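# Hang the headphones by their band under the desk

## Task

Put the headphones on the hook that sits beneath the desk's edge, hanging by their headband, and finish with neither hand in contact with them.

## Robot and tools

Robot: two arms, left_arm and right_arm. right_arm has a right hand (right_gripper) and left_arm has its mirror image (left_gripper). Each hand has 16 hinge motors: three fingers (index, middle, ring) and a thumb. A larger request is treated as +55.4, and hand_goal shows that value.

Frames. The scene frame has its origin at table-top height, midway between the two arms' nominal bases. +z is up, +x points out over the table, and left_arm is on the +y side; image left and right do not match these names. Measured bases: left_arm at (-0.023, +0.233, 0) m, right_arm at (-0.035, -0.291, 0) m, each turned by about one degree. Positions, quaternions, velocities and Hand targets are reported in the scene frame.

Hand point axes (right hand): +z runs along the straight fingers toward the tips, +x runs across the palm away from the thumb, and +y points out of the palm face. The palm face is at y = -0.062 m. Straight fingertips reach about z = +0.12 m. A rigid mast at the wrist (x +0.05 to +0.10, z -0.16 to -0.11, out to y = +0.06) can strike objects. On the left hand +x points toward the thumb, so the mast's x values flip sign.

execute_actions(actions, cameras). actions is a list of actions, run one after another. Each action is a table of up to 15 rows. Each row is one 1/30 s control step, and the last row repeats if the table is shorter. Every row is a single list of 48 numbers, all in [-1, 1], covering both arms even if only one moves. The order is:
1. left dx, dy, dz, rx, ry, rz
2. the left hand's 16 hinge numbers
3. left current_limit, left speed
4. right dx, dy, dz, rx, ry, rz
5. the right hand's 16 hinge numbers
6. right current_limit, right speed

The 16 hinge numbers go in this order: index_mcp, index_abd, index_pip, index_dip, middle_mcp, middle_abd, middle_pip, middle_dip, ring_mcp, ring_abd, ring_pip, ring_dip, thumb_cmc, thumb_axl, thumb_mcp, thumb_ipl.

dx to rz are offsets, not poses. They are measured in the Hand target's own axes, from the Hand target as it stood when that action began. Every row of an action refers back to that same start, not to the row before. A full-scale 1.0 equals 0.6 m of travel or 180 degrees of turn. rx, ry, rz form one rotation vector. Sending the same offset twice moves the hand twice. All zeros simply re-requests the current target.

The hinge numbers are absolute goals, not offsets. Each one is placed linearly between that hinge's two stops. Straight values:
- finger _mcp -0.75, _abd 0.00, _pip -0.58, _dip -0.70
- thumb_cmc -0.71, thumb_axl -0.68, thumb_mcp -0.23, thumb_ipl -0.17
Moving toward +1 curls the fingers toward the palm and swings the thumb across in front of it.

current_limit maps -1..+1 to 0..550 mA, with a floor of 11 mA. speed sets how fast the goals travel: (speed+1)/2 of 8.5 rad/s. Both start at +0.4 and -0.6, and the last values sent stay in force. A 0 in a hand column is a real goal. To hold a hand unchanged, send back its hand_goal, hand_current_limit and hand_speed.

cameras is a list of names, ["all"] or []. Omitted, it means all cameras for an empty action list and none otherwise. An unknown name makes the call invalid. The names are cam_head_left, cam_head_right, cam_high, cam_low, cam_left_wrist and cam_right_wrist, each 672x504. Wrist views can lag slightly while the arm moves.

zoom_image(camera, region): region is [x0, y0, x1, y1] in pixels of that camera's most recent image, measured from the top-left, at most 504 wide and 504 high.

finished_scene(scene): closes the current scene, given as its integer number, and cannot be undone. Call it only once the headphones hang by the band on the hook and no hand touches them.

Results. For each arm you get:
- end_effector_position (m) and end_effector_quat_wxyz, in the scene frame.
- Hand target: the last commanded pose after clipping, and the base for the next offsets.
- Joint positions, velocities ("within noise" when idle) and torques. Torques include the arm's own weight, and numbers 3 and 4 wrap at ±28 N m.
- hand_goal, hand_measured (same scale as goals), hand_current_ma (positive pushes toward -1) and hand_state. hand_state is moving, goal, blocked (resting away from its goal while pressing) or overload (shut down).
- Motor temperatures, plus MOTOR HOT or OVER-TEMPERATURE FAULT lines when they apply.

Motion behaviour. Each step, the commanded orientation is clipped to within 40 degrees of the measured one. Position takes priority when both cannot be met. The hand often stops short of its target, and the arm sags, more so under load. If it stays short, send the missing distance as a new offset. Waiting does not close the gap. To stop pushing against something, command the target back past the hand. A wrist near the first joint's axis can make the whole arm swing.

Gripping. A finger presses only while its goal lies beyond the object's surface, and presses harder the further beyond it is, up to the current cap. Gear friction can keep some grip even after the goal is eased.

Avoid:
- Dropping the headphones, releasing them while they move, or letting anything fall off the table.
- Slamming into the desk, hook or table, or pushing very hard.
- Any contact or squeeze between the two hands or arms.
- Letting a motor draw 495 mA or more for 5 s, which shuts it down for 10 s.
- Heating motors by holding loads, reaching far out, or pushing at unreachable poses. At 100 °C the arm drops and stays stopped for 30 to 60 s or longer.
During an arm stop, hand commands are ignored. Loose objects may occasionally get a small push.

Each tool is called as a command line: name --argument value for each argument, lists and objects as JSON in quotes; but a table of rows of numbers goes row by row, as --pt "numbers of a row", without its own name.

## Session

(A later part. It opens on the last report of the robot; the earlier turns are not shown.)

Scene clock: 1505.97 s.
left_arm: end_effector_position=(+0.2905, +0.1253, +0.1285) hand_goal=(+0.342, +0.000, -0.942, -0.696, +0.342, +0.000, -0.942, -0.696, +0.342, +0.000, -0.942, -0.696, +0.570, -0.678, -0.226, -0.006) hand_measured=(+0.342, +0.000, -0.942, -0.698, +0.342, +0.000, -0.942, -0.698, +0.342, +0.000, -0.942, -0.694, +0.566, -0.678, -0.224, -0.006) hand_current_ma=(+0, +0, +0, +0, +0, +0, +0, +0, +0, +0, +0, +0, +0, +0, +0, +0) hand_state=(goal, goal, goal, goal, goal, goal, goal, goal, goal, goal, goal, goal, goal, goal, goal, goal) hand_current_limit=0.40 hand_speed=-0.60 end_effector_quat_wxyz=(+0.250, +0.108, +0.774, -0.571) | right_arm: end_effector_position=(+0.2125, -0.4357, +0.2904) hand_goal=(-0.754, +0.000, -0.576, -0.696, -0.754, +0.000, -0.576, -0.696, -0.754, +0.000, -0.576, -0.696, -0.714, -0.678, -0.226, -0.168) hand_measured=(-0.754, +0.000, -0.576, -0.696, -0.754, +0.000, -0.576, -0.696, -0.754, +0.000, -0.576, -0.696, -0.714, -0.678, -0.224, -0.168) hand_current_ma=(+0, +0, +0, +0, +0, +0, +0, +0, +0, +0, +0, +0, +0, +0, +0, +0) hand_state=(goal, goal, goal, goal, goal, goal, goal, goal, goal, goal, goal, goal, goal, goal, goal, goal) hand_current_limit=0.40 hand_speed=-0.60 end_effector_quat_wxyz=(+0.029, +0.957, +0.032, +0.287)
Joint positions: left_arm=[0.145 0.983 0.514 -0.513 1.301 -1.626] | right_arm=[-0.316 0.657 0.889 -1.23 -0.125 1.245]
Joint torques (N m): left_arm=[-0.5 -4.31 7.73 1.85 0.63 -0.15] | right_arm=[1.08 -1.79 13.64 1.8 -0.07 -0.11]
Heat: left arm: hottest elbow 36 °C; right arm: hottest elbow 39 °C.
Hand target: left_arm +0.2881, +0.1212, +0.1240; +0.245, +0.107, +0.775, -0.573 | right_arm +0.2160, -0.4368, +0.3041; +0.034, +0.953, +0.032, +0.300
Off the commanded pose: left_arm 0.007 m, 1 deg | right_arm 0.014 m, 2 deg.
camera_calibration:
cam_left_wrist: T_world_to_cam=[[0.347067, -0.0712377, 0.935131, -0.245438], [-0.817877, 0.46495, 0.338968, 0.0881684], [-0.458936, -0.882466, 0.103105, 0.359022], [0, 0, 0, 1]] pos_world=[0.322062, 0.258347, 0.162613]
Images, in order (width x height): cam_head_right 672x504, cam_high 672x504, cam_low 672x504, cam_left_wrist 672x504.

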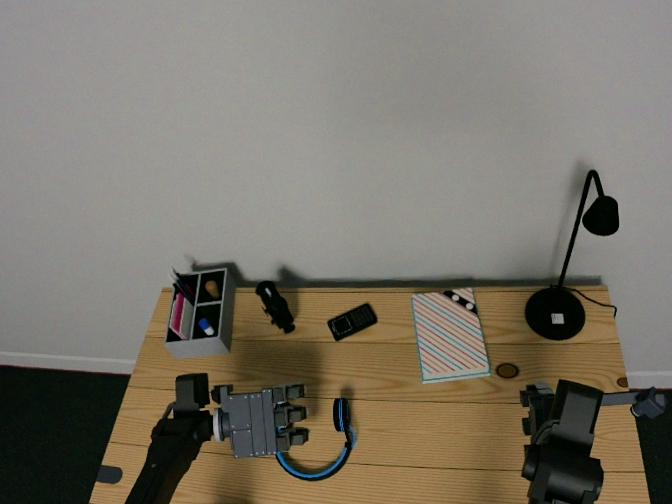

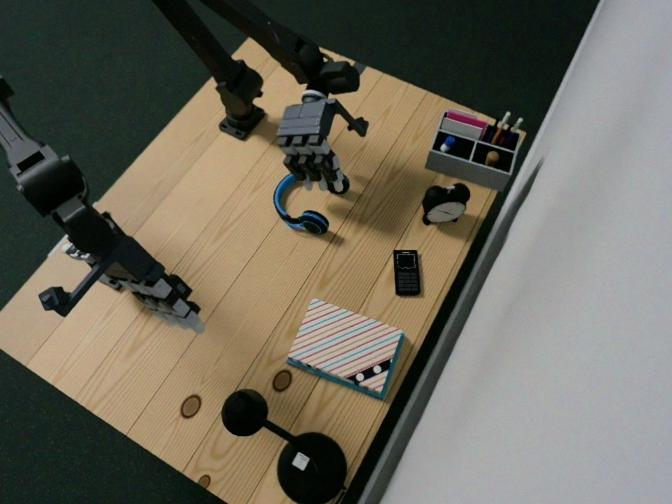

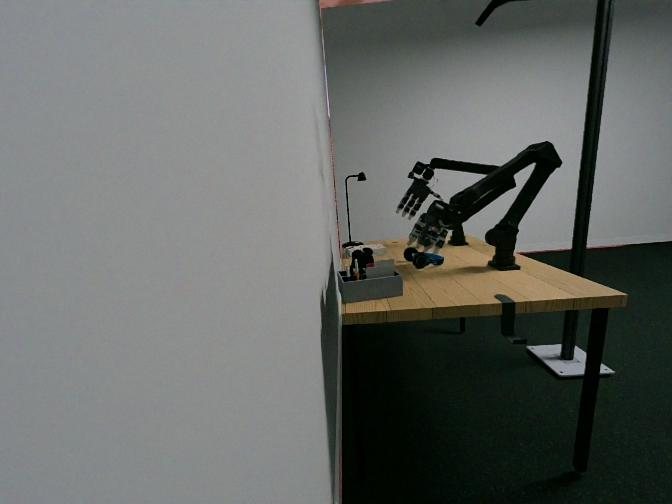

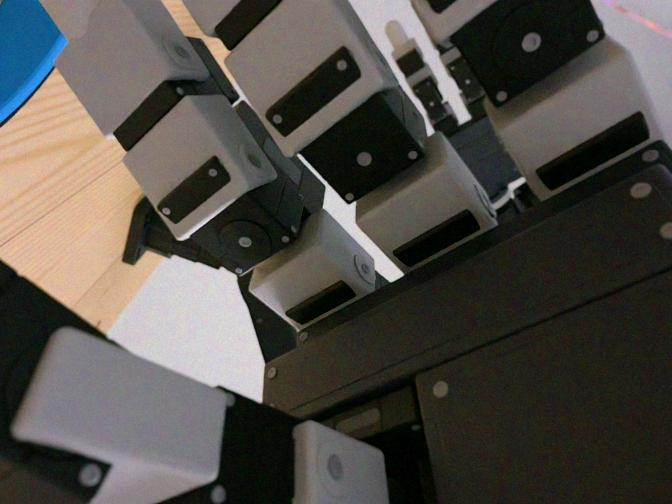

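execute_actions --actions '[[[-0.002,0.034,0.011,0,0,0,0.342,0,-0.942,-0.696,0.342,0,-0.942,-0.696,0.342,0,-0.942,-0.696,0.571,-0.678,-0.226,-0.005,0.4,-0.6,0,0,0,0,0,0,-0.754,0,-0.576,-0.696,-0.754,0,-0.576,-0.696,-0.754,0,-0.576,-0.696,-0.714,-0.678,-0.226,-0.168,0.4,-0.6]],[[-0.002,0.034,0.011,0,0,0,0.342,0,-0.942,-0.696,0.342,0,-0.942,-0.696,0.342,0,-0.942,-0.696,0.571,-0.678,-0.226,-0.005,0.4,-0.6,0,0,0,0,0,0,-0.754,0,-0.576,-0.696,-0.754,0,-0.576,-0.696,-0.754,0,-0.576,-0.696,-0.714,-0.678,-0.226,-0.168,0.4,-0.6]],[[-0.002,0.034,0.011,0,0,0,0.342,0,-0.942,-0.696,0.342,0,-0.942,-0.696,0.342,0,-0.942,-0.696,0.571,-0.678,-0.226,-0.005,0.4,-0.6,0,0,0,0,0,0,-0.754,0,-0.576,-0.696,-0.754,0,-0.576,-0.696,-0.754,0,-0.576,-0.696,-0.714,-0.678,-0.226,-0.168,0.4,-0.6]]]' --cameras '["cam_high","cam_low","cam_left_wrist"]'

zoom_image --camera "cam_high" --region '[260, 110, 380, 230]'

zoom_image --camera "cam_low" --region '[390, 210, 490, 300]'

Scene clock: 1530.50 s.
left_arm: end_effector_position=(+0.3270, +0.1275, +0.0748) hand_goal=(+0.342, +0.000, -0.942, -0.696, +0.342, +0.000, -0.942, -0.696, +0.342, +0.000, -0.942, -0.696, +0.570, -0.678, -0.226, -0.006) hand_measured=(+0.342, +0.000, -0.942, -0.698, +0.342, +0.000, -0.942, -0.698, +0.342, +0.000, -0.942, -0.694, +0.566, -0.678, -0.224, -0.006) hand_current_ma=(+0, +0, +0, +0, +0, +0, +0, +0, +0, +0, +0, +0, +0, +0, +0, +0) hand_state=(goal, goal, goal, goal, goal, goal, goal, goal, goal, goal, goal, goal, goal, goal, goal, goal) hand_current_limit=0.40 hand_speed=-0.60 end_effector_quat_wxyz=(+0.251, +0.108, +0.774, -0.571) | right_arm: end_effector_position=(+0.2125, -0.4357, +0.2904) hand_goal=(-0.754, +0.000, -0.576, -0.696, -0.754, +0.000, -0.576, -0.696, -0.754, +0.000, -0.576, -0.696, -0.714, -0.678, -0.226, -0.168) hand_measured=(-0.754, +0.000, -0.576, -0.696, -0.754, +0.000, -0.576, -0.696, -0.754, +0.000, -0.576, -0.696, -0.714, -0.678, -0.224, -0.168) hand_current_ma=(+0, +0, +0, +0, +0, +0, +0, +0, +0, +0, +0, +0, +0, +0, +0, +0) hand_state=(goal, goal, goal, goal, goal, goal, goal, goal, goal, goal, goal, goal, goal, goal, goal, goal) hand_current_limit=0.40 hand_speed=-0.60 end_effector_quat_wxyz=(+0.029, +0.957, +0.032, +0.287)
Joint positions: left_arm=[0.137 1.227 0.499 -0.224 1.295 -1.655] | right_arm=[-0.316 0.657 0.889 -1.23 -0.125 1.245]
Joint torques (N m): left_arm=[-0.5 -6.18 6.42 1.88 0.63 -0.16] | right_arm=[1.03 -1.9 13.65 1.81 -0.06 -0.11]
Heat: left arm: hottest elbow 35 °C; right arm: hottest elbow 39 °C.
Hand target: left_arm +0.3236, +0.1227, +0.0701; +0.245, +0.107, +0.775, -0.573 | right_arm +0.2160, -0.4368, +0.3041; +0.034, +0.953, +0.032, +0.300
Off the commanded pose: left_arm 0.007 m, 1 deg | right_arm 0.014 m, 2 deg.
camera_calibration:
cam_left_wrist: T_world_to_cam=[[0.345593, -0.0714544, 0.93566, -0.207291], [-0.819178, 0.463392, 0.337957, 0.135866], [-0.457726, -0.883268, 0.101611, 0.383033], [0, 0, 0, 1]] pos_world=[0.358261, 0.26055, 0.109117]
Images, in order (width x height): cam_high 672x504, cam_low 672x504, cam_left_wrist 672x504.

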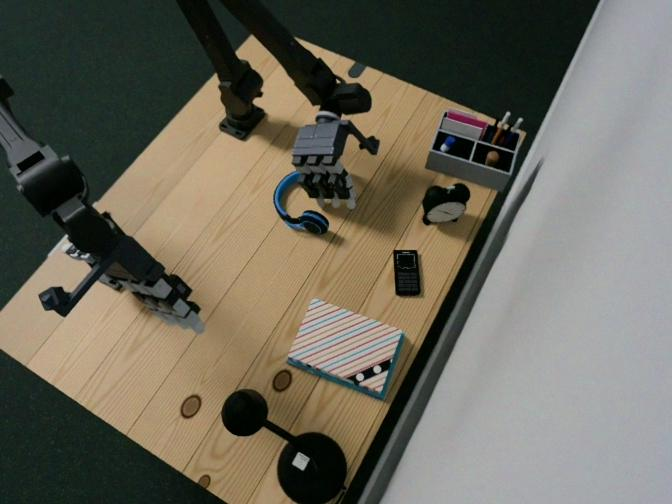

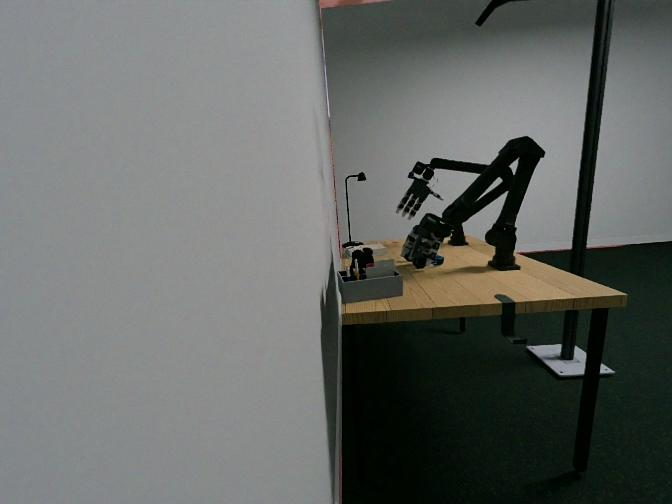

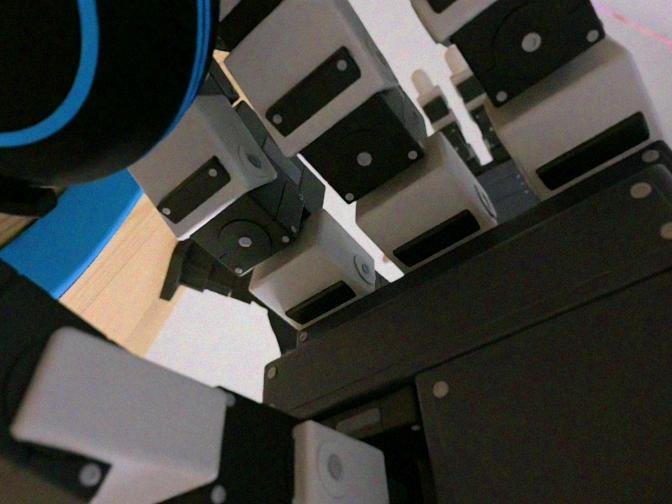

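Scaled by 4.200 from the camera's 672x504 image, which has a finer 960x720 frame.

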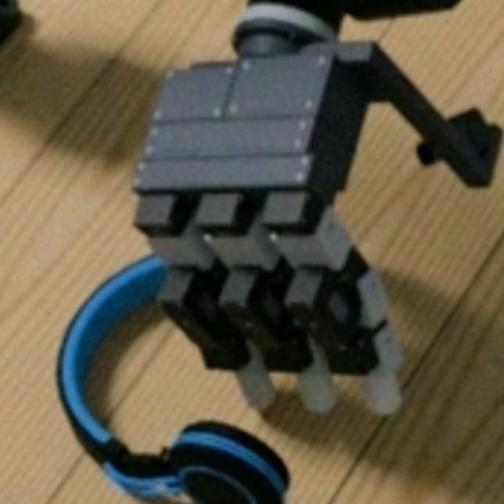

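Scaled by 5.040 from the camera's 672x504 image, which has a finer 960x720 frame.

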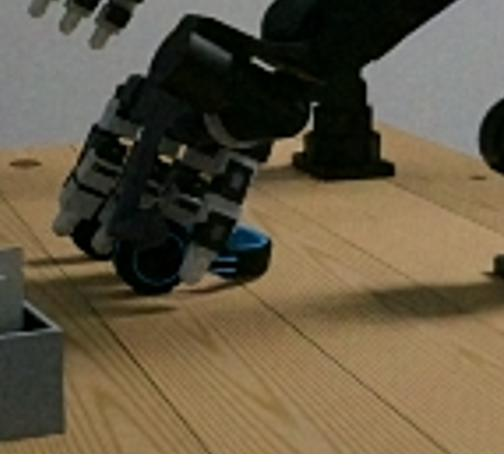

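execute_actions --actions '[[[-0.013,0.007,0.002,0,0,0,0.5,0,-0.942,-0.696,0.5,0,-0.942,-0.696,0.5,0,-0.942,-0.696,0.571,-0.678,-0.05,-0.222,0.2,-0.8,0,0,0,0,0,0,-0.754,0,-0.576,-0.696,-0.754,0,-0.576,-0.696,-0.754,0,-0.576,-0.696,-0.714,-0.678,-0.226,-0.168,0.4,-0.6]],[[0,0,0,0,0,0,0.64,0,-0.942,-0.696,0.64,0,-0.942,-0.696,0.64,0,-0.942,-0.696,0.571,-0.678,0.05,-0.222,0.2,-0.8,0,0,0,0,0,0,-0.754,0,-0.576,-0.696,-0.754,0,-0.576,-0.696,-0.754,0,-0.576,-0.696,-0.714,-0.678,-0.226,-0.168,0.4,-0.6]],[[0,0,0,0,0,0,0.7,0,-0.942,-0.696,0.7,0,-0.942,-0.696,0.64,0,-0.942,-0.696,0.571,-0.678,0.1,-0.222,0.2,-0.8,0,0,0,0,0,0,-0.754,0,-0.576,-0.696,-0.754,0,-0.576,-0.696,-0.754,0,-0.576,-0.696,-0.714,-0.678,-0.226,-0.168,0.4,-0.6]]]' --cameras '["cam_high","cam_low","cam_left_wrist"]'

zoom_image --camera "cam_low" --region '[390, 210, 490, 300]'

Scene clock: 1571.73 s.
left_arm: end_effector_position=(+0.3267, +0.1253, +0.0699) hand_goal=(+0.700, +0.000, -0.942, -0.696, +0.700, +0.000, -0.942, -0.696, +0.640, +0.000, -0.942, -0.696, +0.570, -0.678, +0.100, -0.222) hand_measured=(+0.624, +0.006, -0.962, -0.704, +0.644, -0.002, -0.950, -0.698, +0.634, +0.000, -0.942, -0.694, +0.566, -0.680, +0.030, -0.234) hand_current_ma=(-103, +1, -6, -1, -54, +0, -1, +0, -1, +0, +0, +0, +0, +0, -125, -5) hand_state=(blocked, goal, goal, goal, blocked, goal, goal, goal, goal, goal, goal, goal, goal, goal, blocked, goal) hand_current_limit=0.20 hand_speed=-0.80 end_effector_quat_wxyz=(+0.245, +0.106, +0.774, -0.574) | right_arm: end_effector_position=(+0.2125, -0.4357, +0.2904) hand_goal=(-0.754, +0.000, -0.576, -0.696, -0.754, +0.000, -0.576, -0.696, -0.754, +0.000, -0.576, -0.696, -0.714, -0.678, -0.226, -0.168) hand_measured=(-0.754, +0.000, -0.576, -0.696, -0.754, +0.000, -0.576, -0.696, -0.754, +0.000, -0.576, -0.696, -0.714, -0.678, -0.224, -0.168) hand_current_ma=(+0, +0, +0, +0, +0, +0, +0, +0, +0, +0, +0, +0, +0, +0, +0, +0) hand_state=(goal, goal, goal, goal, goal, goal, goal, goal, goal, goal, goal, goal, goal, goal, goal, goal) hand_current_limit=0.40 hand_speed=-0.60 end_effector_quat_wxyz=(+0.029, +0.957, +0.032, +0.287)
Joint positions: left_arm=[0.132 1.247 0.499 -0.214 1.299 -1.657] | right_arm=[-0.316 0.657 0.889 -1.23 -0.125 1.245]
Joint torques (N m): left_arm=[-0.09 -5.77 7.92 1.69 0.44 -0.13] | right_arm=[1.14 -1.9 13.65 1.8 -0.07 -0.11]
Motor temperatures (°C): left_arm=[19 22 31 17 21 20] | right_arm=[17 19 39 19 19 19]
Heat: left arm: hottest elbow 31 °C; right arm: hottest elbow 39 °C.
Hand target: left_arm +0.3324, +0.1238, +0.0702; +0.244, +0.107, +0.775, -0.573 | right_arm +0.2160, -0.4368, +0.3041; +0.034, +0.953, +0.032, +0.300
Off the commanded pose: left_arm 0.006 m, 0 deg | right_arm 0.014 m, 2 deg.
camera_calibration:
cam_left_wrist: T_world_to_cam=[[0.355633, -0.069366, 0.932048, -0.206127], [-0.812195, 0.470501, 0.344918, 0.134663], [-0.462455, -0.879669, 0.110987, 0.38184], [0, 0, 0, 1]] pos_world=[0.359262, 0.258236, 0.103293]
Images, in order (width x height): cam_high 672x504, cam_low 672x504, cam_left_wrist 672x504.

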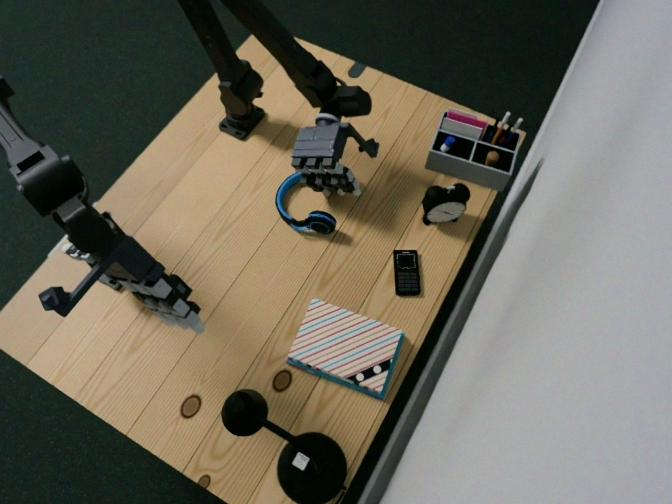

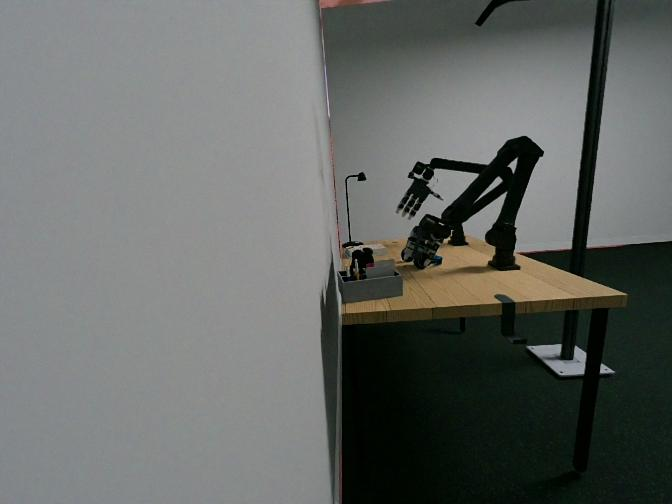

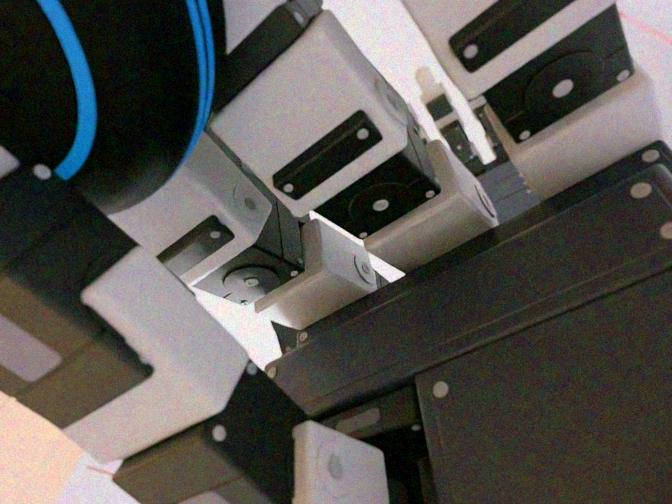

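Scaled by 5.040 from the camera's 672x504 image, which has a finer 960x720 frame.

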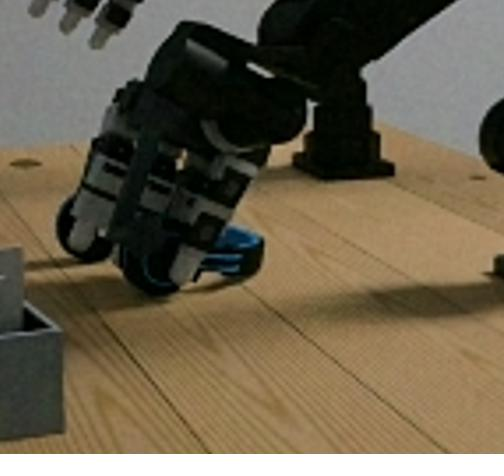

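execute_actions --actions '[[[0,0,0,0,0,0,0.82,0,-0.942,-0.696,0.82,0,-0.942,-0.696,0.64,0,-0.942,-0.696,0.571,-0.678,0.25,-0.15,0.3,-0.8,0,0,0,0,0,0,-0.754,0,-0.576,-0.696,-0.754,0,-0.576,-0.696,-0.754,0,-0.576,-0.696,-0.714,-0.678,-0.226,-0.168,0.4,-0.6]],[[-0.0125,-0.0209,-0.0056,0,0,0,0.82,0,-0.942,-0.696,0.82,0,-0.942,-0.696,0.64,0,-0.942,-0.696,0.571,-0.678,0.25,-0.15,0.3,-0.8,0,0,0,0,0,0,-0.754,0,-0.576,-0.696,-0.754,0,-0.576,-0.696,-0.754,0,-0.576,-0.696,-0.714,-0.678,-0.226,-0.168,0.4,-0.6]],[[-0.0125,-0.0209,-0.0056,0,0,0,0.82,0,-0.942,-0.696,0.82,0,-0.942,-0.696,0.64,0,-0.942,-0.696,0.571,-0.678,0.25,-0.15,0.3,-0.8,0,0,0,0,0,0,-0.754,0,-0.576,-0.696,-0.754,0,-0.576,-0.696,-0.754,0,-0.576,-0.696,-0.714,-0.678,-0.226,-0.168,0.4,-0.6]]]' --cameras '["cam_high","cam_low","cam_left_wrist"]'

zoom_image --camera "cam_low" --region '[390, 210, 490, 300]'

zoom_image --camera "cam_high" --region '[260, 110, 380, 250]'

Scene clock: 1588.67 s.
left_arm: end_effector_position=(+0.3133, +0.1254, +0.0769) hand_goal=(+0.820, +0.000, -0.942, -0.696, +0.820, +0.000, -0.942, -0.696, +0.640, +0.000, -0.942, -0.696, +0.570, -0.678, +0.250, -0.150) hand_measured=(+0.650, +0.002, -0.978, -0.706, +0.692, -0.004, -0.970, -0.702, +0.634, +0.000, -0.942, -0.694, +0.558, -0.682, +0.032, -0.228) hand_current_ma=(-357, +0, -21, -2, -282, +0, -13, -1, -1, +0, +0, +0, -2, +0, -357, -170) hand_state=(blocked, goal, blocked, goal, blocked, goal, blocked, goal, goal, goal, goal, goal, goal, goal, blocked, blocked) hand_current_limit=0.30 hand_speed=-0.80 end_effector_quat_wxyz=(+0.229, +0.089, +0.781, -0.574) | right_arm: end_effector_position=(+0.2125, -0.4357, +0.2904) hand_goal=(-0.754, +0.000, -0.576, -0.696, -0.754, +0.000, -0.576, -0.696, -0.754, +0.000, -0.576, -0.696, -0.714, -0.678, -0.226, -0.168) hand_measured=(-0.754, +0.000, -0.576, -0.696, -0.754, +0.000, -0.576, -0.696, -0.754, +0.000, -0.576, -0.696, -0.714, -0.678, -0.224, -0.168) hand_current_ma=(+0, +0, +0, +0, +0, +0, +0, +0, +0, +0, +0, +0, +0, +0, +0, +0) hand_state=(goal, goal, goal, goal, goal, goal, goal, goal, goal, goal, goal, goal, goal, goal, goal, goal) hand_current_limit=0.40 hand_speed=-0.60 end_effector_quat_wxyz=(+0.029, +0.957, +0.032, +0.287)
Joint positions: left_arm=[0.132 1.193 0.499 -0.303 1.286 -1.669] | right_arm=[-0.316 0.657 0.889 -1.23 -0.125 1.245]
Joint torques (N m): left_arm=[-0.03 -7.41 11.08 0.69 0.94 -0.08] | right_arm=[1.08 -1.79 13.64 1.78 -0.06 -0.12]
Heat: left arm: hottest elbow 31 °C; right arm: hottest elbow 39 °C.
Hand target: left_arm +0.3324, +0.1238, +0.1002; +0.245, +0.107, +0.775, -0.573 | right_arm +0.2160, -0.4368, +0.3041; +0.034, +0.953, +0.032, +0.300
Off the commanded pose: left_arm 0.030 m, 3 deg | right_arm 0.014 m, 2 deg.
camera_calibration:
cam_left_wrist: T_world_to_cam=[[0.400152, -0.0689683, 0.91385, -0.220442], [-0.799367, 0.461416, 0.384846, 0.115391], [-0.448208, -0.884499, 0.129506, 0.369697], [0, 0, 0, 1]] pos_world=[0.346151, 0.25855, 0.109165]
Images, in order (width x height): cam_high 672x504, cam_low 672x504, cam_left_wrist 672x504.

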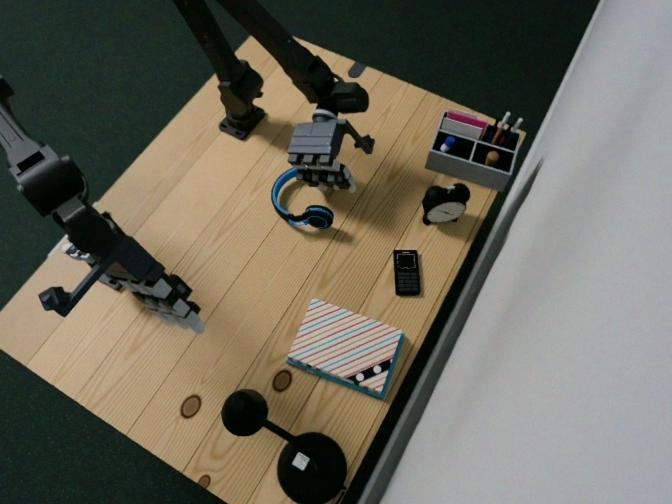

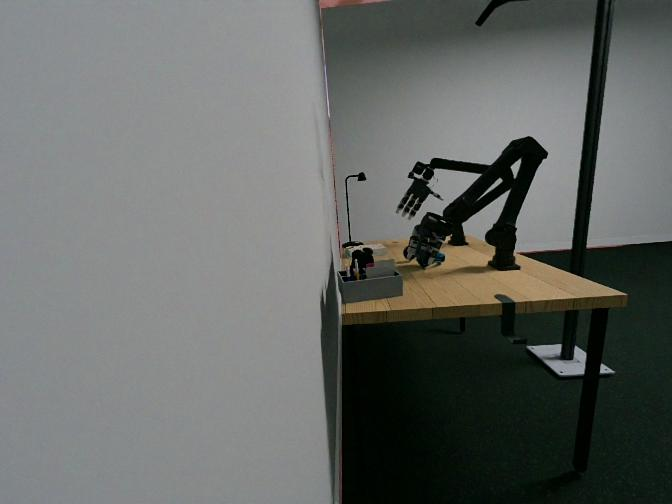

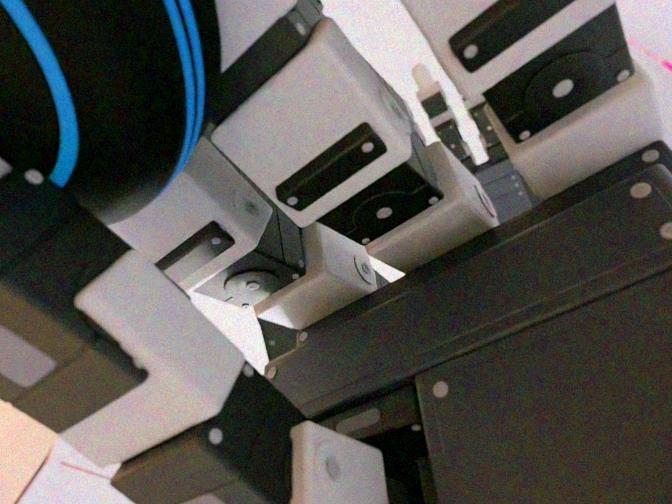

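Scaled by 5.040 from the camera's 672x504 image, which has a finer 960x720 frame.

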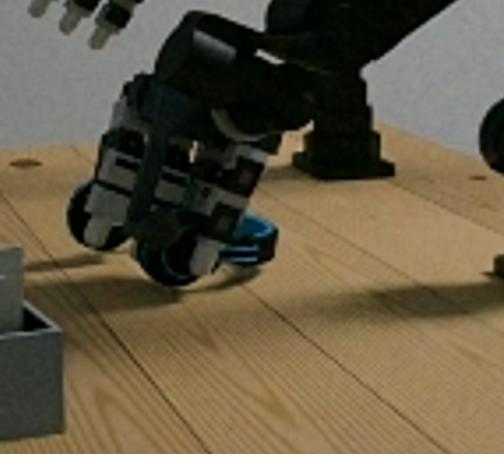

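Scaled by 3.600 from the camera's 672x504 image, which has a finer 960x720 frame.

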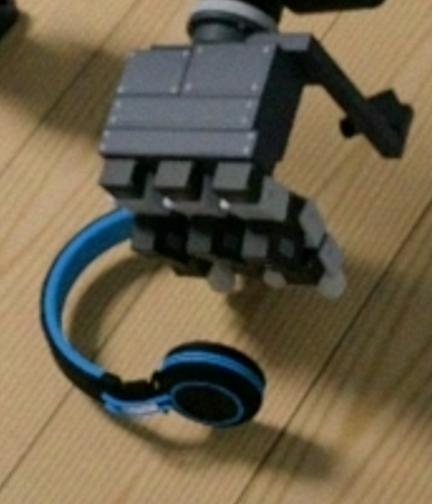

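execute_actions --actions '[[[-0.0125,-0.0209,-0.0056,0,0,0,0.82,0,-0.942,-0.696,0.82,0,-0.942,-0.696,0.64,0,-0.942,-0.696,0.571,-0.678,0.25,-0.15,0.3,-0.8,0,0,0,0,0,0,-0.754,0,-0.576,-0.696,-0.754,0,-0.576,-0.696,-0.754,0,-0.576,-0.696,-0.714,-0.678,-0.226,-0.168,0.4,-0.6]],[[-0.0167,-0.0279,-0.0075,0,0,0,0.82,0,-0.942,-0.696,0.82,0,-0.942,-0.696,0.64,0,-0.942,-0.696,0.571,-0.678,0.25,-0.15,0.3,-0.8,0,0,0,0,0,0,-0.754,0,-0.576,-0.696,-0.754,0,-0.576,-0.696,-0.754,0,-0.576,-0.696,-0.714,-0.678,-0.226,-0.168,0.4,-0.6]],[[-0.0167,-0.0279,-0.0075,0,0,0,0.82,0,-0.942,-0.696,0.82,0,-0.942,-0.696,0.64,0,-0.942,-0.696,0.571,-0.678,0.25,-0.15,0.3,-0.8,0,0,0,0,0,0,-0.754,0,-0.576,-0.696,-0.754,0,-0.576,-0.696,-0.754,0,-0.576,-0.696,-0.714,-0.678,-0.226,-0.168,0.4,-0.6]],[[-0.0167,-0.0279,-0.0075,0,0,0,0.82,0,-0.942,-0.696,0.82,0,-0.942,-0.696,0.64,0,-0.942,-0.696,0.571,-0.678,0.25,-0.15,0.3,-0.8,0,0,0,0,0,0,-0.754,0,-0.576,-0.696,-0.754,0,-0.576,-0.696,-0.754,0,-0.576,-0.696,-0.714,-0.678,-0.226,-0.168,0.4,-0.6]]]' --cameras '["cam_high","cam_low","cam_left_wrist","cam_head_left"]'

zoom_image --camera "cam_low" --region '[370, 170, 490, 290]'

zoom_image --camera "cam_high" --region '[240, 60, 400, 250]'

Scene clock: 1604.63 s.
left_arm: end_effector_position=(+0.3103, +0.1251, +0.1421) hand_goal=(+0.820, +0.000, -0.942, -0.696, +0.820, +0.000, -0.942, -0.696, +0.640, +0.000, -0.942, -0.696, +0.570, -0.678, +0.250, -0.150) hand_measured=(+0.650, +0.002, -0.978, -0.706, +0.692, -0.004, -0.970, -0.702, +0.634, +0.000, -0.942, -0.694, +0.558, -0.682, +0.032, -0.228) hand_current_ma=(-358, +0, -21, -2, -279, +0, -13, -1, -1, +0, +0, +0, -2, +0, -358, -170) hand_state=(blocked, goal, blocked, goal, blocked, goal, blocked, goal, goal, goal, goal, goal, goal, goal, blocked, blocked) hand_current_limit=0.30 hand_speed=-0.80 end_effector_quat_wxyz=(+0.222, +0.081, +0.783, -0.576) | right_arm: end_effector_position=(+0.2125, -0.4357, +0.2904) hand_goal=(-0.754, +0.000, -0.576, -0.696, -0.754, +0.000, -0.576, -0.696, -0.754, +0.000, -0.576, -0.696, -0.714, -0.678, -0.226, -0.168) hand_measured=(-0.754, +0.000, -0.576, -0.696, -0.754, +0.000, -0.576, -0.696, -0.754, +0.000, -0.576, -0.696, -0.714, -0.678, -0.224, -0.168) hand_current_ma=(+0, +0, +0, +0, +0, +0, +0, +0, +0, +0, +0, +0, +0, +0, +0, +0) hand_state=(goal, goal, goal, goal, goal, goal, goal, goal, goal, goal, goal, goal, goal, goal, goal, goal) hand_current_limit=0.40 hand_speed=-0.60 end_effector_quat_wxyz=(+0.029, +0.957, +0.032, +0.287)
Joint positions: left_arm=[0.132 1.054 0.612 -0.566 1.285 -1.681] | right_arm=[-0.316 0.657 0.889 -1.23 -0.125 1.245]
Joint torques (N m): left_arm=[-0.03 -6.36 13.72 0.68 0.96 0.02] | right_arm=[1.03 -1.9 13.65 1.81 -0.07 -0.12]
Heat: left arm: hottest elbow 32 °C; right arm: hottest elbow 39 °C.
Hand target: left_arm +0.3323, +0.1239, +0.1752; +0.244, +0.106, +0.775, -0.573 | right_arm +0.2160, -0.4368, +0.3041; +0.034, +0.953, +0.032, +0.300
Off the commanded pose: left_arm 0.040 m, 4 deg | right_arm 0.014 m, 2 deg.
camera_calibration:
cam_left_wrist: T_world_to_cam=[[0.421269, -0.0644364, 0.904644, -0.284639], [-0.791953, 0.459962, 0.401554, 0.0835566], [-0.441977, -0.885597, 0.142737, 0.355941], [0, 0, 0, 1]] pos_world=[0.3434, 0.258446, 0.173138]
Images, in order (width x height): cam_head_left 672x504, cam_high 672x504, cam_low 672x504, cam_left_wrist 672x504.

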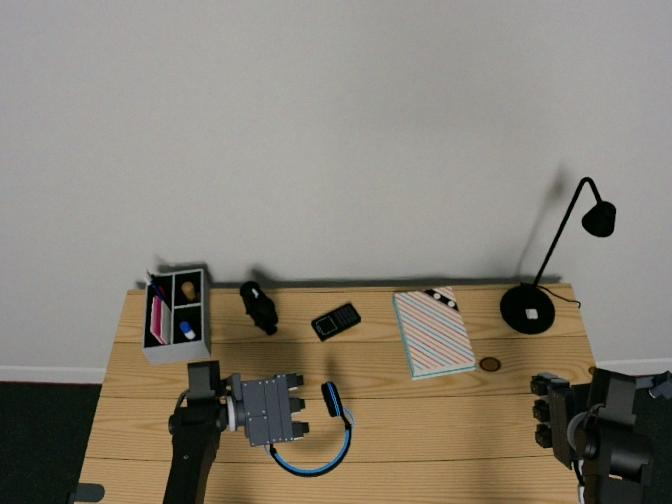

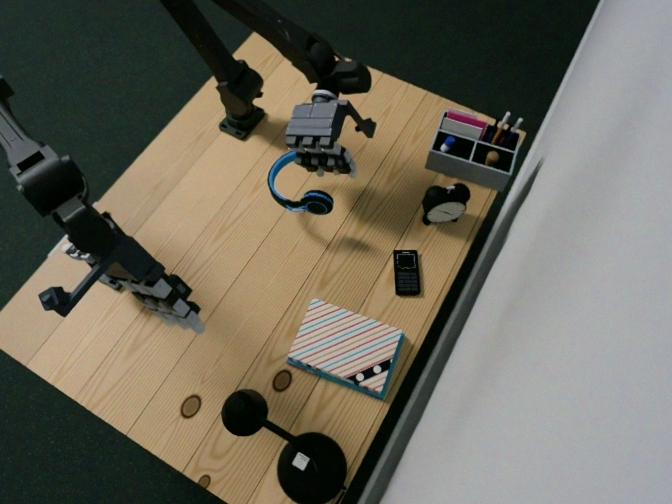

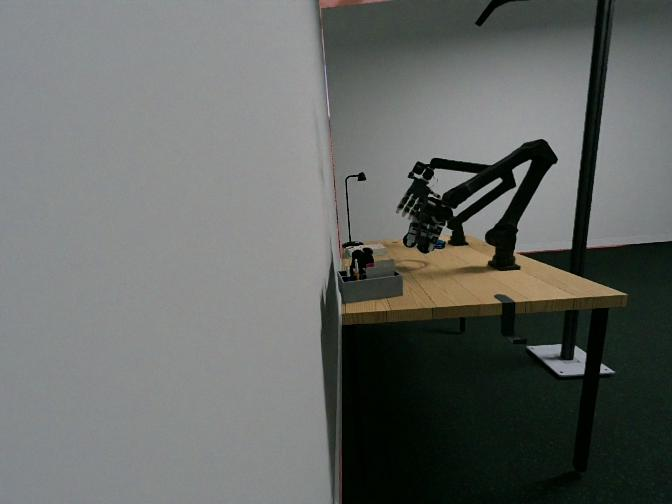

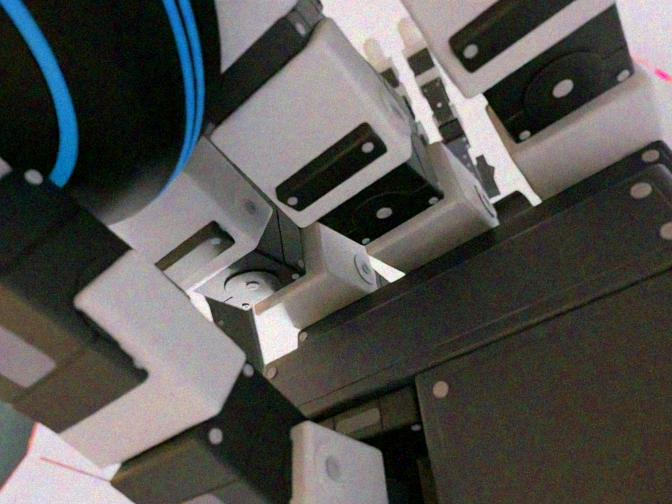

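Scaled by 4.200 from the camera's 672x504 image, which has a finer 960x720 frame.

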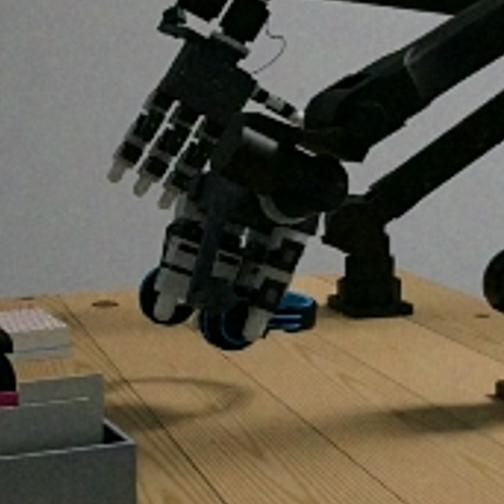

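Scaled by 2.653 from the camera's 672x504 image, which has a finer 960x720 frame.

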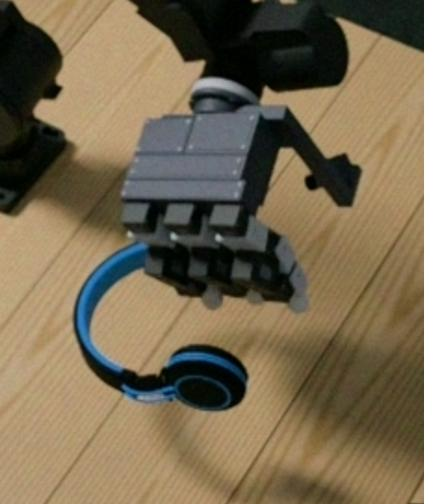

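execute_actions --actions '[[[-0.0208,-0.0349,-0.0093,0,0,0,0.82,0,-0.942,-0.696,0.82,0,-0.942,-0.696,0.64,0,-0.942,-0.696,0.571,-0.678,0.25,-0.15,0.3,-0.8,0,0,0,0,0,0,-0.754,0,-0.576,-0.696,-0.754,0,-0.576,-0.696,-0.754,0,-0.576,-0.696,-0.714,-0.678,-0.226,-0.168,0.4,-0.6]],[[-0.0208,-0.0349,-0.0093,0,0,0,0.82,0,-0.942,-0.696,0.82,0,-0.942,-0.696,0.64,0,-0.942,-0.696,0.571,-0.678,0.25,-0.15,0.3,-0.8,0,0,0,0,0,0,-0.754,0,-0.576,-0.696,-0.754,0,-0.576,-0.696,-0.754,0,-0.576,-0.696,-0.714,-0.678,-0.226,-0.168,0.4,-0.6]],[[-0.0208,-0.0349,-0.0093,0,0,0,0.82,0,-0.942,-0.696,0.82,0,-0.942,-0.696,0.64,0,-0.942,-0.696,0.571,-0.678,0.25,-0.15,0.3,-0.8,0,0,0,0,0,0,-0.754,0,-0.576,-0.696,-0.754,0,-0.576,-0.696,-0.754,0,-0.576,-0.696,-0.714,-0.678,-0.226,-0.168,0.4,-0.6]],[[-0.032,0.045,-0.0965,-0.0286,-0.0479,-0.0128,0.82,0,-0.942,-0.696,0.82,0,-0.942,-0.696,0.64,0,-0.942,-0.696,0.571,-0.678,0.25,-0.15,0.3,-0.8,0,0,0,0,0,0,-0.754,0,-0.576,-0.696,-0.754,0,-0.576,-0.696,-0.754,0,-0.576,-0.696,-0.714,-0.678,-0.226,-0.168,0.4,-0.6]],[[-0.032,0.045,-0.0965,-0.0286,-0.0479,-0.0128,0.82,0,-0.942,-0.696,0.82,0,-0.942,-0.696,0.64,0,-0.942,-0.696,0.571,-0.678,0.25,-0.15,0.3,-0.8,0,0,0,0,0,0,-0.754,0,-0.576,-0.696,-0.754,0,-0.576,-0.696,-0.754,0,-0.576,-0.696,-0.714,-0.678,-0.226,-0.168,0.4,-0.6]],[[-0.032,0.045,-0.0965,-0.0286,-0.0479,-0.0128,0.82,0,-0.942,-0.696,0.82,0,-0.942,-0.696,0.64,0,-0.942,-0.696,0.571,-0.678,0.25,-0.15,0.3,-0.8,0,0,0,0,0,0,-0.754,0,-0.576,-0.696,-0.754,0,-0.576,-0.696,-0.754,0,-0.576,-0.696,-0.714,-0.678,-0.226,-0.168,0.4,-0.6]],[[-0.032,0.045,-0.0965,-0.0286,-0.0479,-0.0128,0.82,0,-0.942,-0.696,0.82,0,-0.942,-0.696,0.64,0,-0.942,-0.696,0.571,-0.678,0.25,-0.15,0.3,-0.8,0,0,0,0,0,0,-0.754,0,-0.576,-0.696,-0.754,0,-0.576,-0.696,-0.754,0,-0.576,-0.696,-0.714,-0.678,-0.226,-0.168,0.4,-0.6]]]' --cameras '["cam_high","cam_low"]'

Scene clock: 1657.93 s.
left_arm: end_effector_position=(+0.3019, +0.3695, +0.2140) hand_goal=(+0.820, +0.000, -0.942, -0.696, +0.820, +0.000, -0.942, -0.696, +0.640, +0.000, -0.942, -0.696, +0.570, -0.678, +0.250, -0.150) hand_measured=(+0.652, +0.000, -0.980, -0.706, +0.696, -0.008, -0.974, -0.704, +0.638, +0.000, -0.942, -0.694, +0.556, -0.682, +0.032, -0.228) hand_current_ma=(-358, +0, -24, -2, -260, -1, -17, -1, +0, +0, +0, +0, -3, +0, -358, -170) hand_state=(blocked, goal, blocked, goal, blocked, goal, blocked, goal, goal, goal, goal, goal, goal, goal, blocked, blocked) hand_current_limit=0.30 hand_speed=-0.80 end_effector_quat_wxyz=(+0.404, -0.201, +0.762, -0.465) | right_arm: end_effector_position=(+0.2125, -0.4357, +0.2904) hand_goal=(-0.754, +0.000, -0.576, -0.696, -0.754, +0.000, -0.576, -0.696, -0.754, +0.000, -0.576, -0.696, -0.714, -0.678, -0.226, -0.168) hand_measured=(-0.754, +0.000, -0.576, -0.696, -0.754, +0.000, -0.576, -0.696, -0.754, +0.000, -0.576, -0.696, -0.714, -0.678, -0.224, -0.168) hand_current_ma=(+0, +0, +0, +0, +0, +0, +0, +0, +0, +0, +0, +0, +0, +0, +0, +0) hand_state=(goal, goal, goal, goal, goal, goal, goal, goal, goal, goal, goal, goal, goal, goal, goal, goal) hand_current_limit=0.40 hand_speed=-0.60 end_effector_quat_wxyz=(+0.029, +0.957, +0.032, +0.287)
Joint positions: left_arm=[0.84 0.985 0.771 -0.799 1.281 -1.69] | right_arm=[-0.316 0.657 0.889 -1.23 -0.125 1.245]
Joint torques (N m): left_arm=[0.97 -5.54 14.8 0.61 1.18 0.2] | right_arm=[1.26 -1.79 13.65 1.81 -0.06 -0.11]
Motor temperatures (°C): left_arm=[19 22 40 17 22 20] | right_arm=[17 19 39 19 19 19]
Heat: left arm: hottest elbow 40 °C; right arm: hottest elbow 39 °C.
Hand target: left_arm +0.3153, +0.3847, +0.2503; +0.431, -0.173, +0.763, -0.451 | right_arm +0.2160, -0.4368, +0.3041; +0.034, +0.953, +0.032, +0.300
Off the commanded pose: left_arm 0.042 m, 5 deg | right_arm 0.014 m, 2 deg.
Images, in order (width x height): cam_high 672x504, cam_low 672x504.

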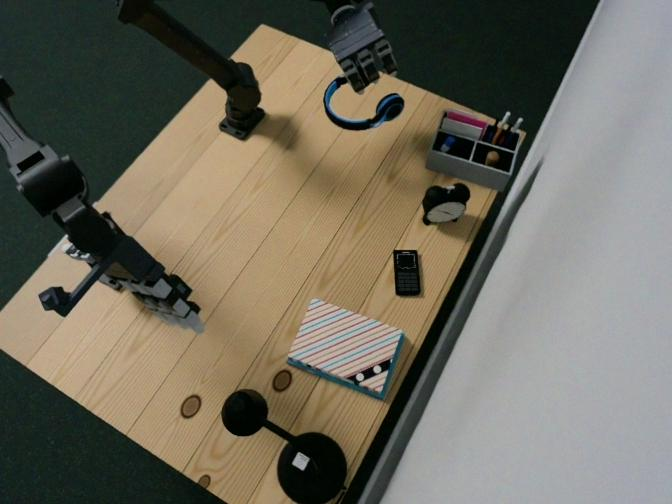

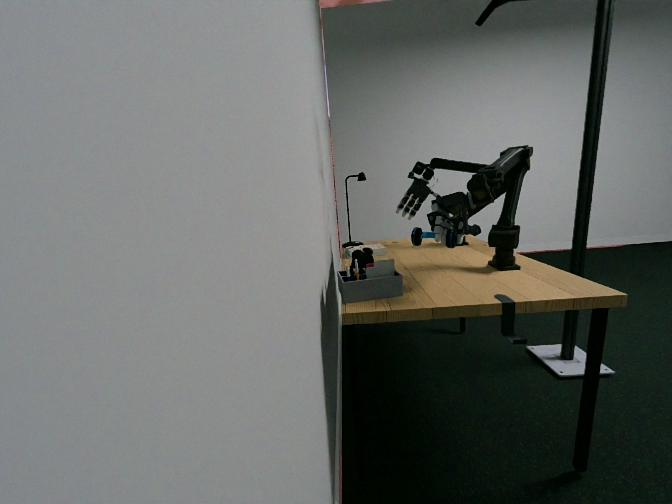

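execute_actions --actions '[[[-0.032,0.045,-0.0965,-0.0286,-0.0479,-0.0128,0.82,0,-0.942,-0.696,0.82,0,-0.942,-0.696,0.64,0,-0.942,-0.696,0.571,-0.678,0.25,-0.15,0.3,-0.8,0,0,0,0,0,0,-0.754,0,-0.576,-0.696,-0.754,0,-0.576,-0.696,-0.754,0,-0.576,-0.696,-0.714,-0.678,-0.226,-0.168,0.4,-0.6]],[[-0.032,0.045,-0.0965,-0.0286,-0.0479,-0.0128,0.82,0,-0.942,-0.696,0.82,0,-0.942,-0.696,0.64,0,-0.942,-0.696,0.571,-0.678,0.25,-0.15,0.3,-0.8,0,0,0,0,0,0,-0.754,0,-0.576,-0.696,-0.754,0,-0.576,-0.696,-0.754,0,-0.576,-0.696,-0.714,-0.678,-0.226,-0.168,0.4,-0.6]],[[-0.032,0.045,-0.0965,-0.0286,-0.0479,-0.0128,0.82,0,-0.942,-0.696,0.82,0,-0.942,-0.696,0.64,0,-0.942,-0.696,0.571,-0.678,0.25,-0.15,0.3,-0.8,0,0,0,0,0,0,-0.754,0,-0.576,-0.696,-0.754,0,-0.576,-0.696,-0.754,0,-0.576,-0.696,-0.714,-0.678,-0.226,-0.168,0.4,-0.6]],[[-0.032,0.045,-0.0965,-0.0286,-0.0479,-0.0128,0.82,0,-0.942,-0.696,0.82,0,-0.942,-0.696,0.64,0,-0.942,-0.696,0.571,-0.678,0.25,-0.15,0.3,-0.8,0,0,0,0,0,0,-0.754,0,-0.576,-0.696,-0.754,0,-0.576,-0.696,-0.754,0,-0.576,-0.696,-0.714,-0.678,-0.226,-0.168,0.4,-0.6]]]' --cameras '["cam_high","cam_low"]'

zoom_image --camera "cam_low" --region '[430, 170, 570, 350]'

Scene clock: 1673.70 s.
left_arm: end_effector_position=(+0.1307, +0.5490, +0.2139) hand_goal=(+0.820, +0.000, -0.942, -0.696, +0.820, +0.000, -0.942, -0.696, +0.640, +0.000, -0.942, -0.696, +0.570, -0.678, +0.250, -0.150) hand_measured=(+0.652, +0.000, -0.982, -0.706, +0.696, -0.008, -0.974, -0.704, +0.638, +0.000, -0.942, -0.694, +0.556, -0.682, +0.032, -0.228) hand_current_ma=(-358, +0, -25, -2, -259, -1, -18, -1, +0, +0, +0, +0, -3, +0, -357, -170) hand_state=(blocked, goal, blocked, goal, blocked, goal, blocked, goal, goal, goal, goal, goal, goal, goal, blocked, blocked) hand_current_limit=0.30 hand_speed=-0.80 end_effector_quat_wxyz=(+0.542, -0.456, +0.642, -0.293) | right_arm: end_effector_position=(+0.2125, -0.4357, +0.2904) hand_goal=(-0.754, +0.000, -0.576, -0.696, -0.754, +0.000, -0.576, -0.696, -0.754, +0.000, -0.576, -0.696, -0.714, -0.678, -0.226, -0.168) hand_measured=(-0.754, +0.000, -0.576, -0.696, -0.754, +0.000, -0.576, -0.696, -0.754, +0.000, -0.576, -0.696, -0.714, -0.678, -0.224, -0.168) hand_current_ma=(+0, +0, +0, +0, +0, +0, +0, +0, +0, +0, +0, +0, +0, +0, +0, +0) hand_state=(goal, goal, goal, goal, goal, goal, goal, goal, goal, goal, goal, goal, goal, goal, goal, goal) hand_current_limit=0.40 hand_speed=-0.60 end_effector_quat_wxyz=(+0.029, +0.957, +0.032, +0.287)
Joint positions: left_arm=[1.563 0.984 0.771 -0.809 1.285 -1.679] | right_arm=[-0.316 0.657 0.889 -1.23 -0.125 1.245]
Joint torques (N m): left_arm=[1.03 -5.42 14.87 0.81 1.17 0.18] | right_arm=[1.08 -1.79 13.63 1.8 -0.06 -0.12]
Motor temperatures (°C): left_arm=[19 22 46 17 22 20] | right_arm=[17 19 39 19 19 19]
Heat: left arm: hottest elbow 46 °C; right arm: hottest elbow 39 °C.
Hand target: left_arm +0.1308, +0.5699, +0.2499; +0.562, -0.430, +0.652, -0.271 | right_arm +0.2160, -0.4368, +0.3041; +0.034, +0.953, +0.032, +0.300
Off the commanded pose: left_arm 0.042 m, 5 deg | right_arm 0.014 m, 2 deg.
Images, in order (width x height): cam_high 672x504, cam_low 672x504.

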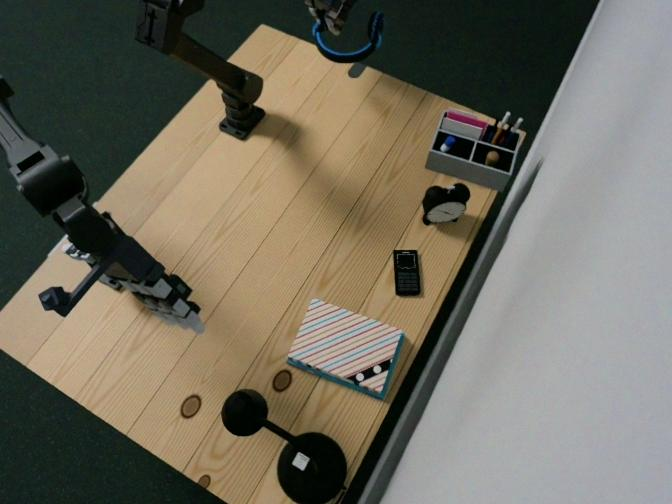

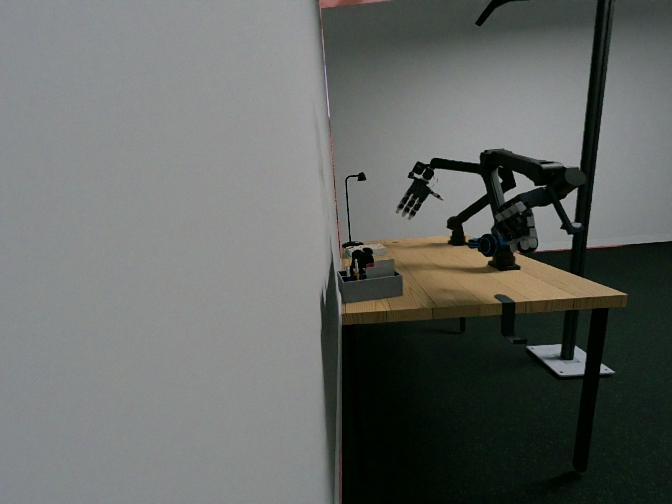

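Scaled by 2.800 from the camera's 672x504 image, which has a finer 960x720 frame.

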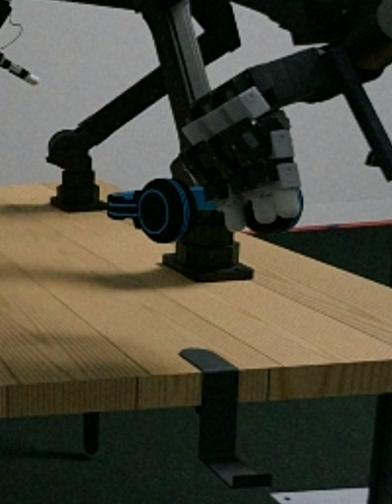

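execute_actions --actions '[[[-0.0458,0.0255,0.0068,0,0.018,-0.0671,0.82,0,-0.942,-0.696,0.82,0,-0.942,-0.696,0.64,0,-0.942,-0.696,0.571,-0.678,0.25,-0.15,0.3,-0.8,0,0,0,0,0,0,-0.754,0,-0.576,-0.696,-0.754,0,-0.576,-0.696,-0.754,0,-0.576,-0.696,-0.714,-0.678,-0.226,-0.168,0.4,-0.6]],[[-0.0504,0.0152,0.0041,0,0.018,-0.0671,0.82,0,-0.942,-0.696,0.82,0,-0.942,-0.696,0.64,0,-0.942,-0.696,0.571,-0.678,0.25,-0.15,0.3,-0.8,0,0,0,0,0,0,-0.754,0,-0.576,-0.696,-0.754,0,-0.576,-0.696,-0.754,0,-0.576,-0.696,-0.714,-0.678,-0.226,-0.168,0.4,-0.6]],[[-0.0526,0.0044,0.0012,0,0.018,-0.0671,0.82,0,-0.942,-0.696,0.82,0,-0.942,-0.696,0.64,0,-0.942,-0.696,0.571,-0.678,0.25,-0.15,0.3,-0.8,0,0,0,0,0,0,-0.754,0,-0.576,-0.696,-0.754,0,-0.576,-0.696,-0.754,0,-0.576,-0.696,-0.714,-0.678,-0.226,-0.168,0.4,-0.6]]]' --cameras '["cam_low"]'

zoom_image --camera "cam_low" --region '[430, 150, 610, 350]'

Scene clock: 1699.43 s.
left_arm: end_effector_position=(+0.1318, +0.6467, +0.2276) hand_goal=(+0.820, +0.000, -0.942, -0.696, +0.820, +0.000, -0.942, -0.696, +0.640, +0.000, -0.942, -0.696, +0.570, -0.678, +0.250, -0.150) hand_measured=(+0.652, +0.016, -0.986, -0.708, +0.702, +0.006, -0.974, -0.704, +0.638, +0.000, -0.942, -0.694, +0.556, -0.678, +0.032, -0.228) hand_current_ma=(-357, +3, -30, -2, -237, +0, -18, -1, +0, +0, +0, +0, -4, +0, -357, -170) hand_state=(blocked, goal, blocked, goal, blocked, goal, blocked, goal, goal, goal, goal, goal, goal, goal, blocked, blocked) hand_current_limit=0.30 hand_speed=-0.80 end_effector_quat_wxyz=(-0.379, +0.603, -0.520, +0.472) | right_arm: end_effector_position=(+0.2125, -0.4357, +0.2904) hand_goal=(-0.754, +0.000, -0.576, -0.696, -0.754, +0.000, -0.576, -0.696, -0.754, +0.000, -0.576, -0.696, -0.714, -0.678, -0.226, -0.168) hand_measured=(-0.754, +0.000, -0.576, -0.696, -0.754, +0.000, -0.576, -0.696, -0.754, +0.000, -0.576, -0.696, -0.714, -0.678, -0.224, -0.168) hand_current_ma=(+0, +0, +0, +0, +0, +0, +0, +0, +0, +0, +0, +0, +0, +0, +0, +0) hand_state=(goal, goal, goal, goal, goal, goal, goal, goal, goal, goal, goal, goal, goal, goal, goal, goal) hand_current_limit=0.40 hand_speed=-0.60 end_effector_quat_wxyz=(+0.029, +0.957, +0.032, +0.287)
Joint positions: left_arm=[1.573 1.567 1.342 -1.402 1.3 -1.696] | right_arm=[-0.316 0.657 0.889 -1.23 -0.125 1.245]
Joint torques (N m): left_arm=[1.03 -12.81 13.11 -0.69 1.3 -0.22] | right_arm=[1.08 -1.79 13.65 1.81 -0.06 -0.11]
Motor temperatures (°C): left_arm=[19 22 51 17 23 20] | right_arm=[17 19 39 19 19 19]
Heat: left arm: hottest elbow 51 °C; right arm: hottest elbow 39 °C.
Hand target: left_arm +0.1308, +0.6650, +0.2502; -0.394, +0.588, -0.531, +0.467 | right_arm +0.2160, -0.4368, +0.3041; +0.034, +0.953, +0.032, +0.300
Off the commanded pose: left_arm 0.029 m, 3 deg | right_arm 0.014 m, 2 deg.
Images, in order (width x height): cam_low 672x504.

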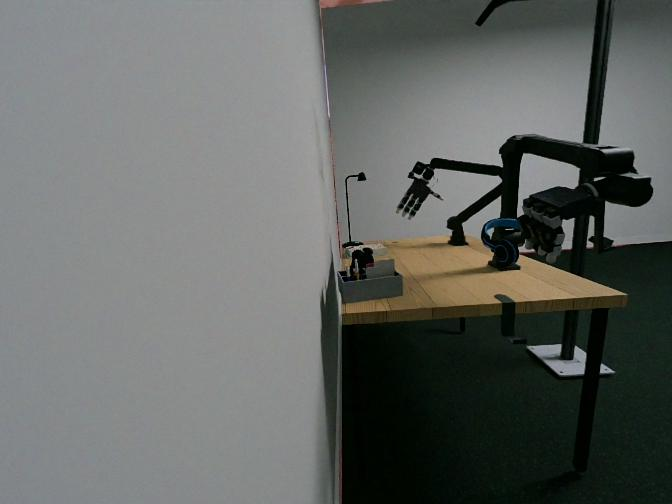

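Scaled by 2.520 from the camera's 672x504 image, which has a finer 960x720 frame.

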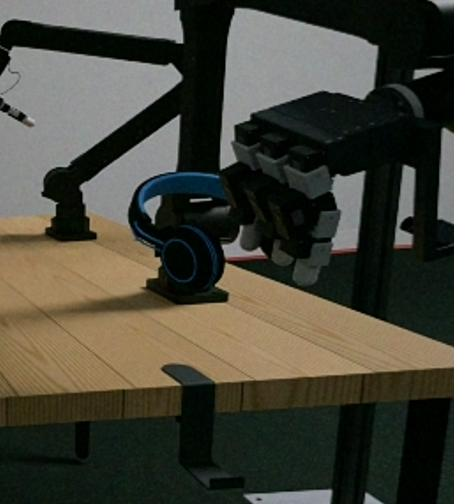

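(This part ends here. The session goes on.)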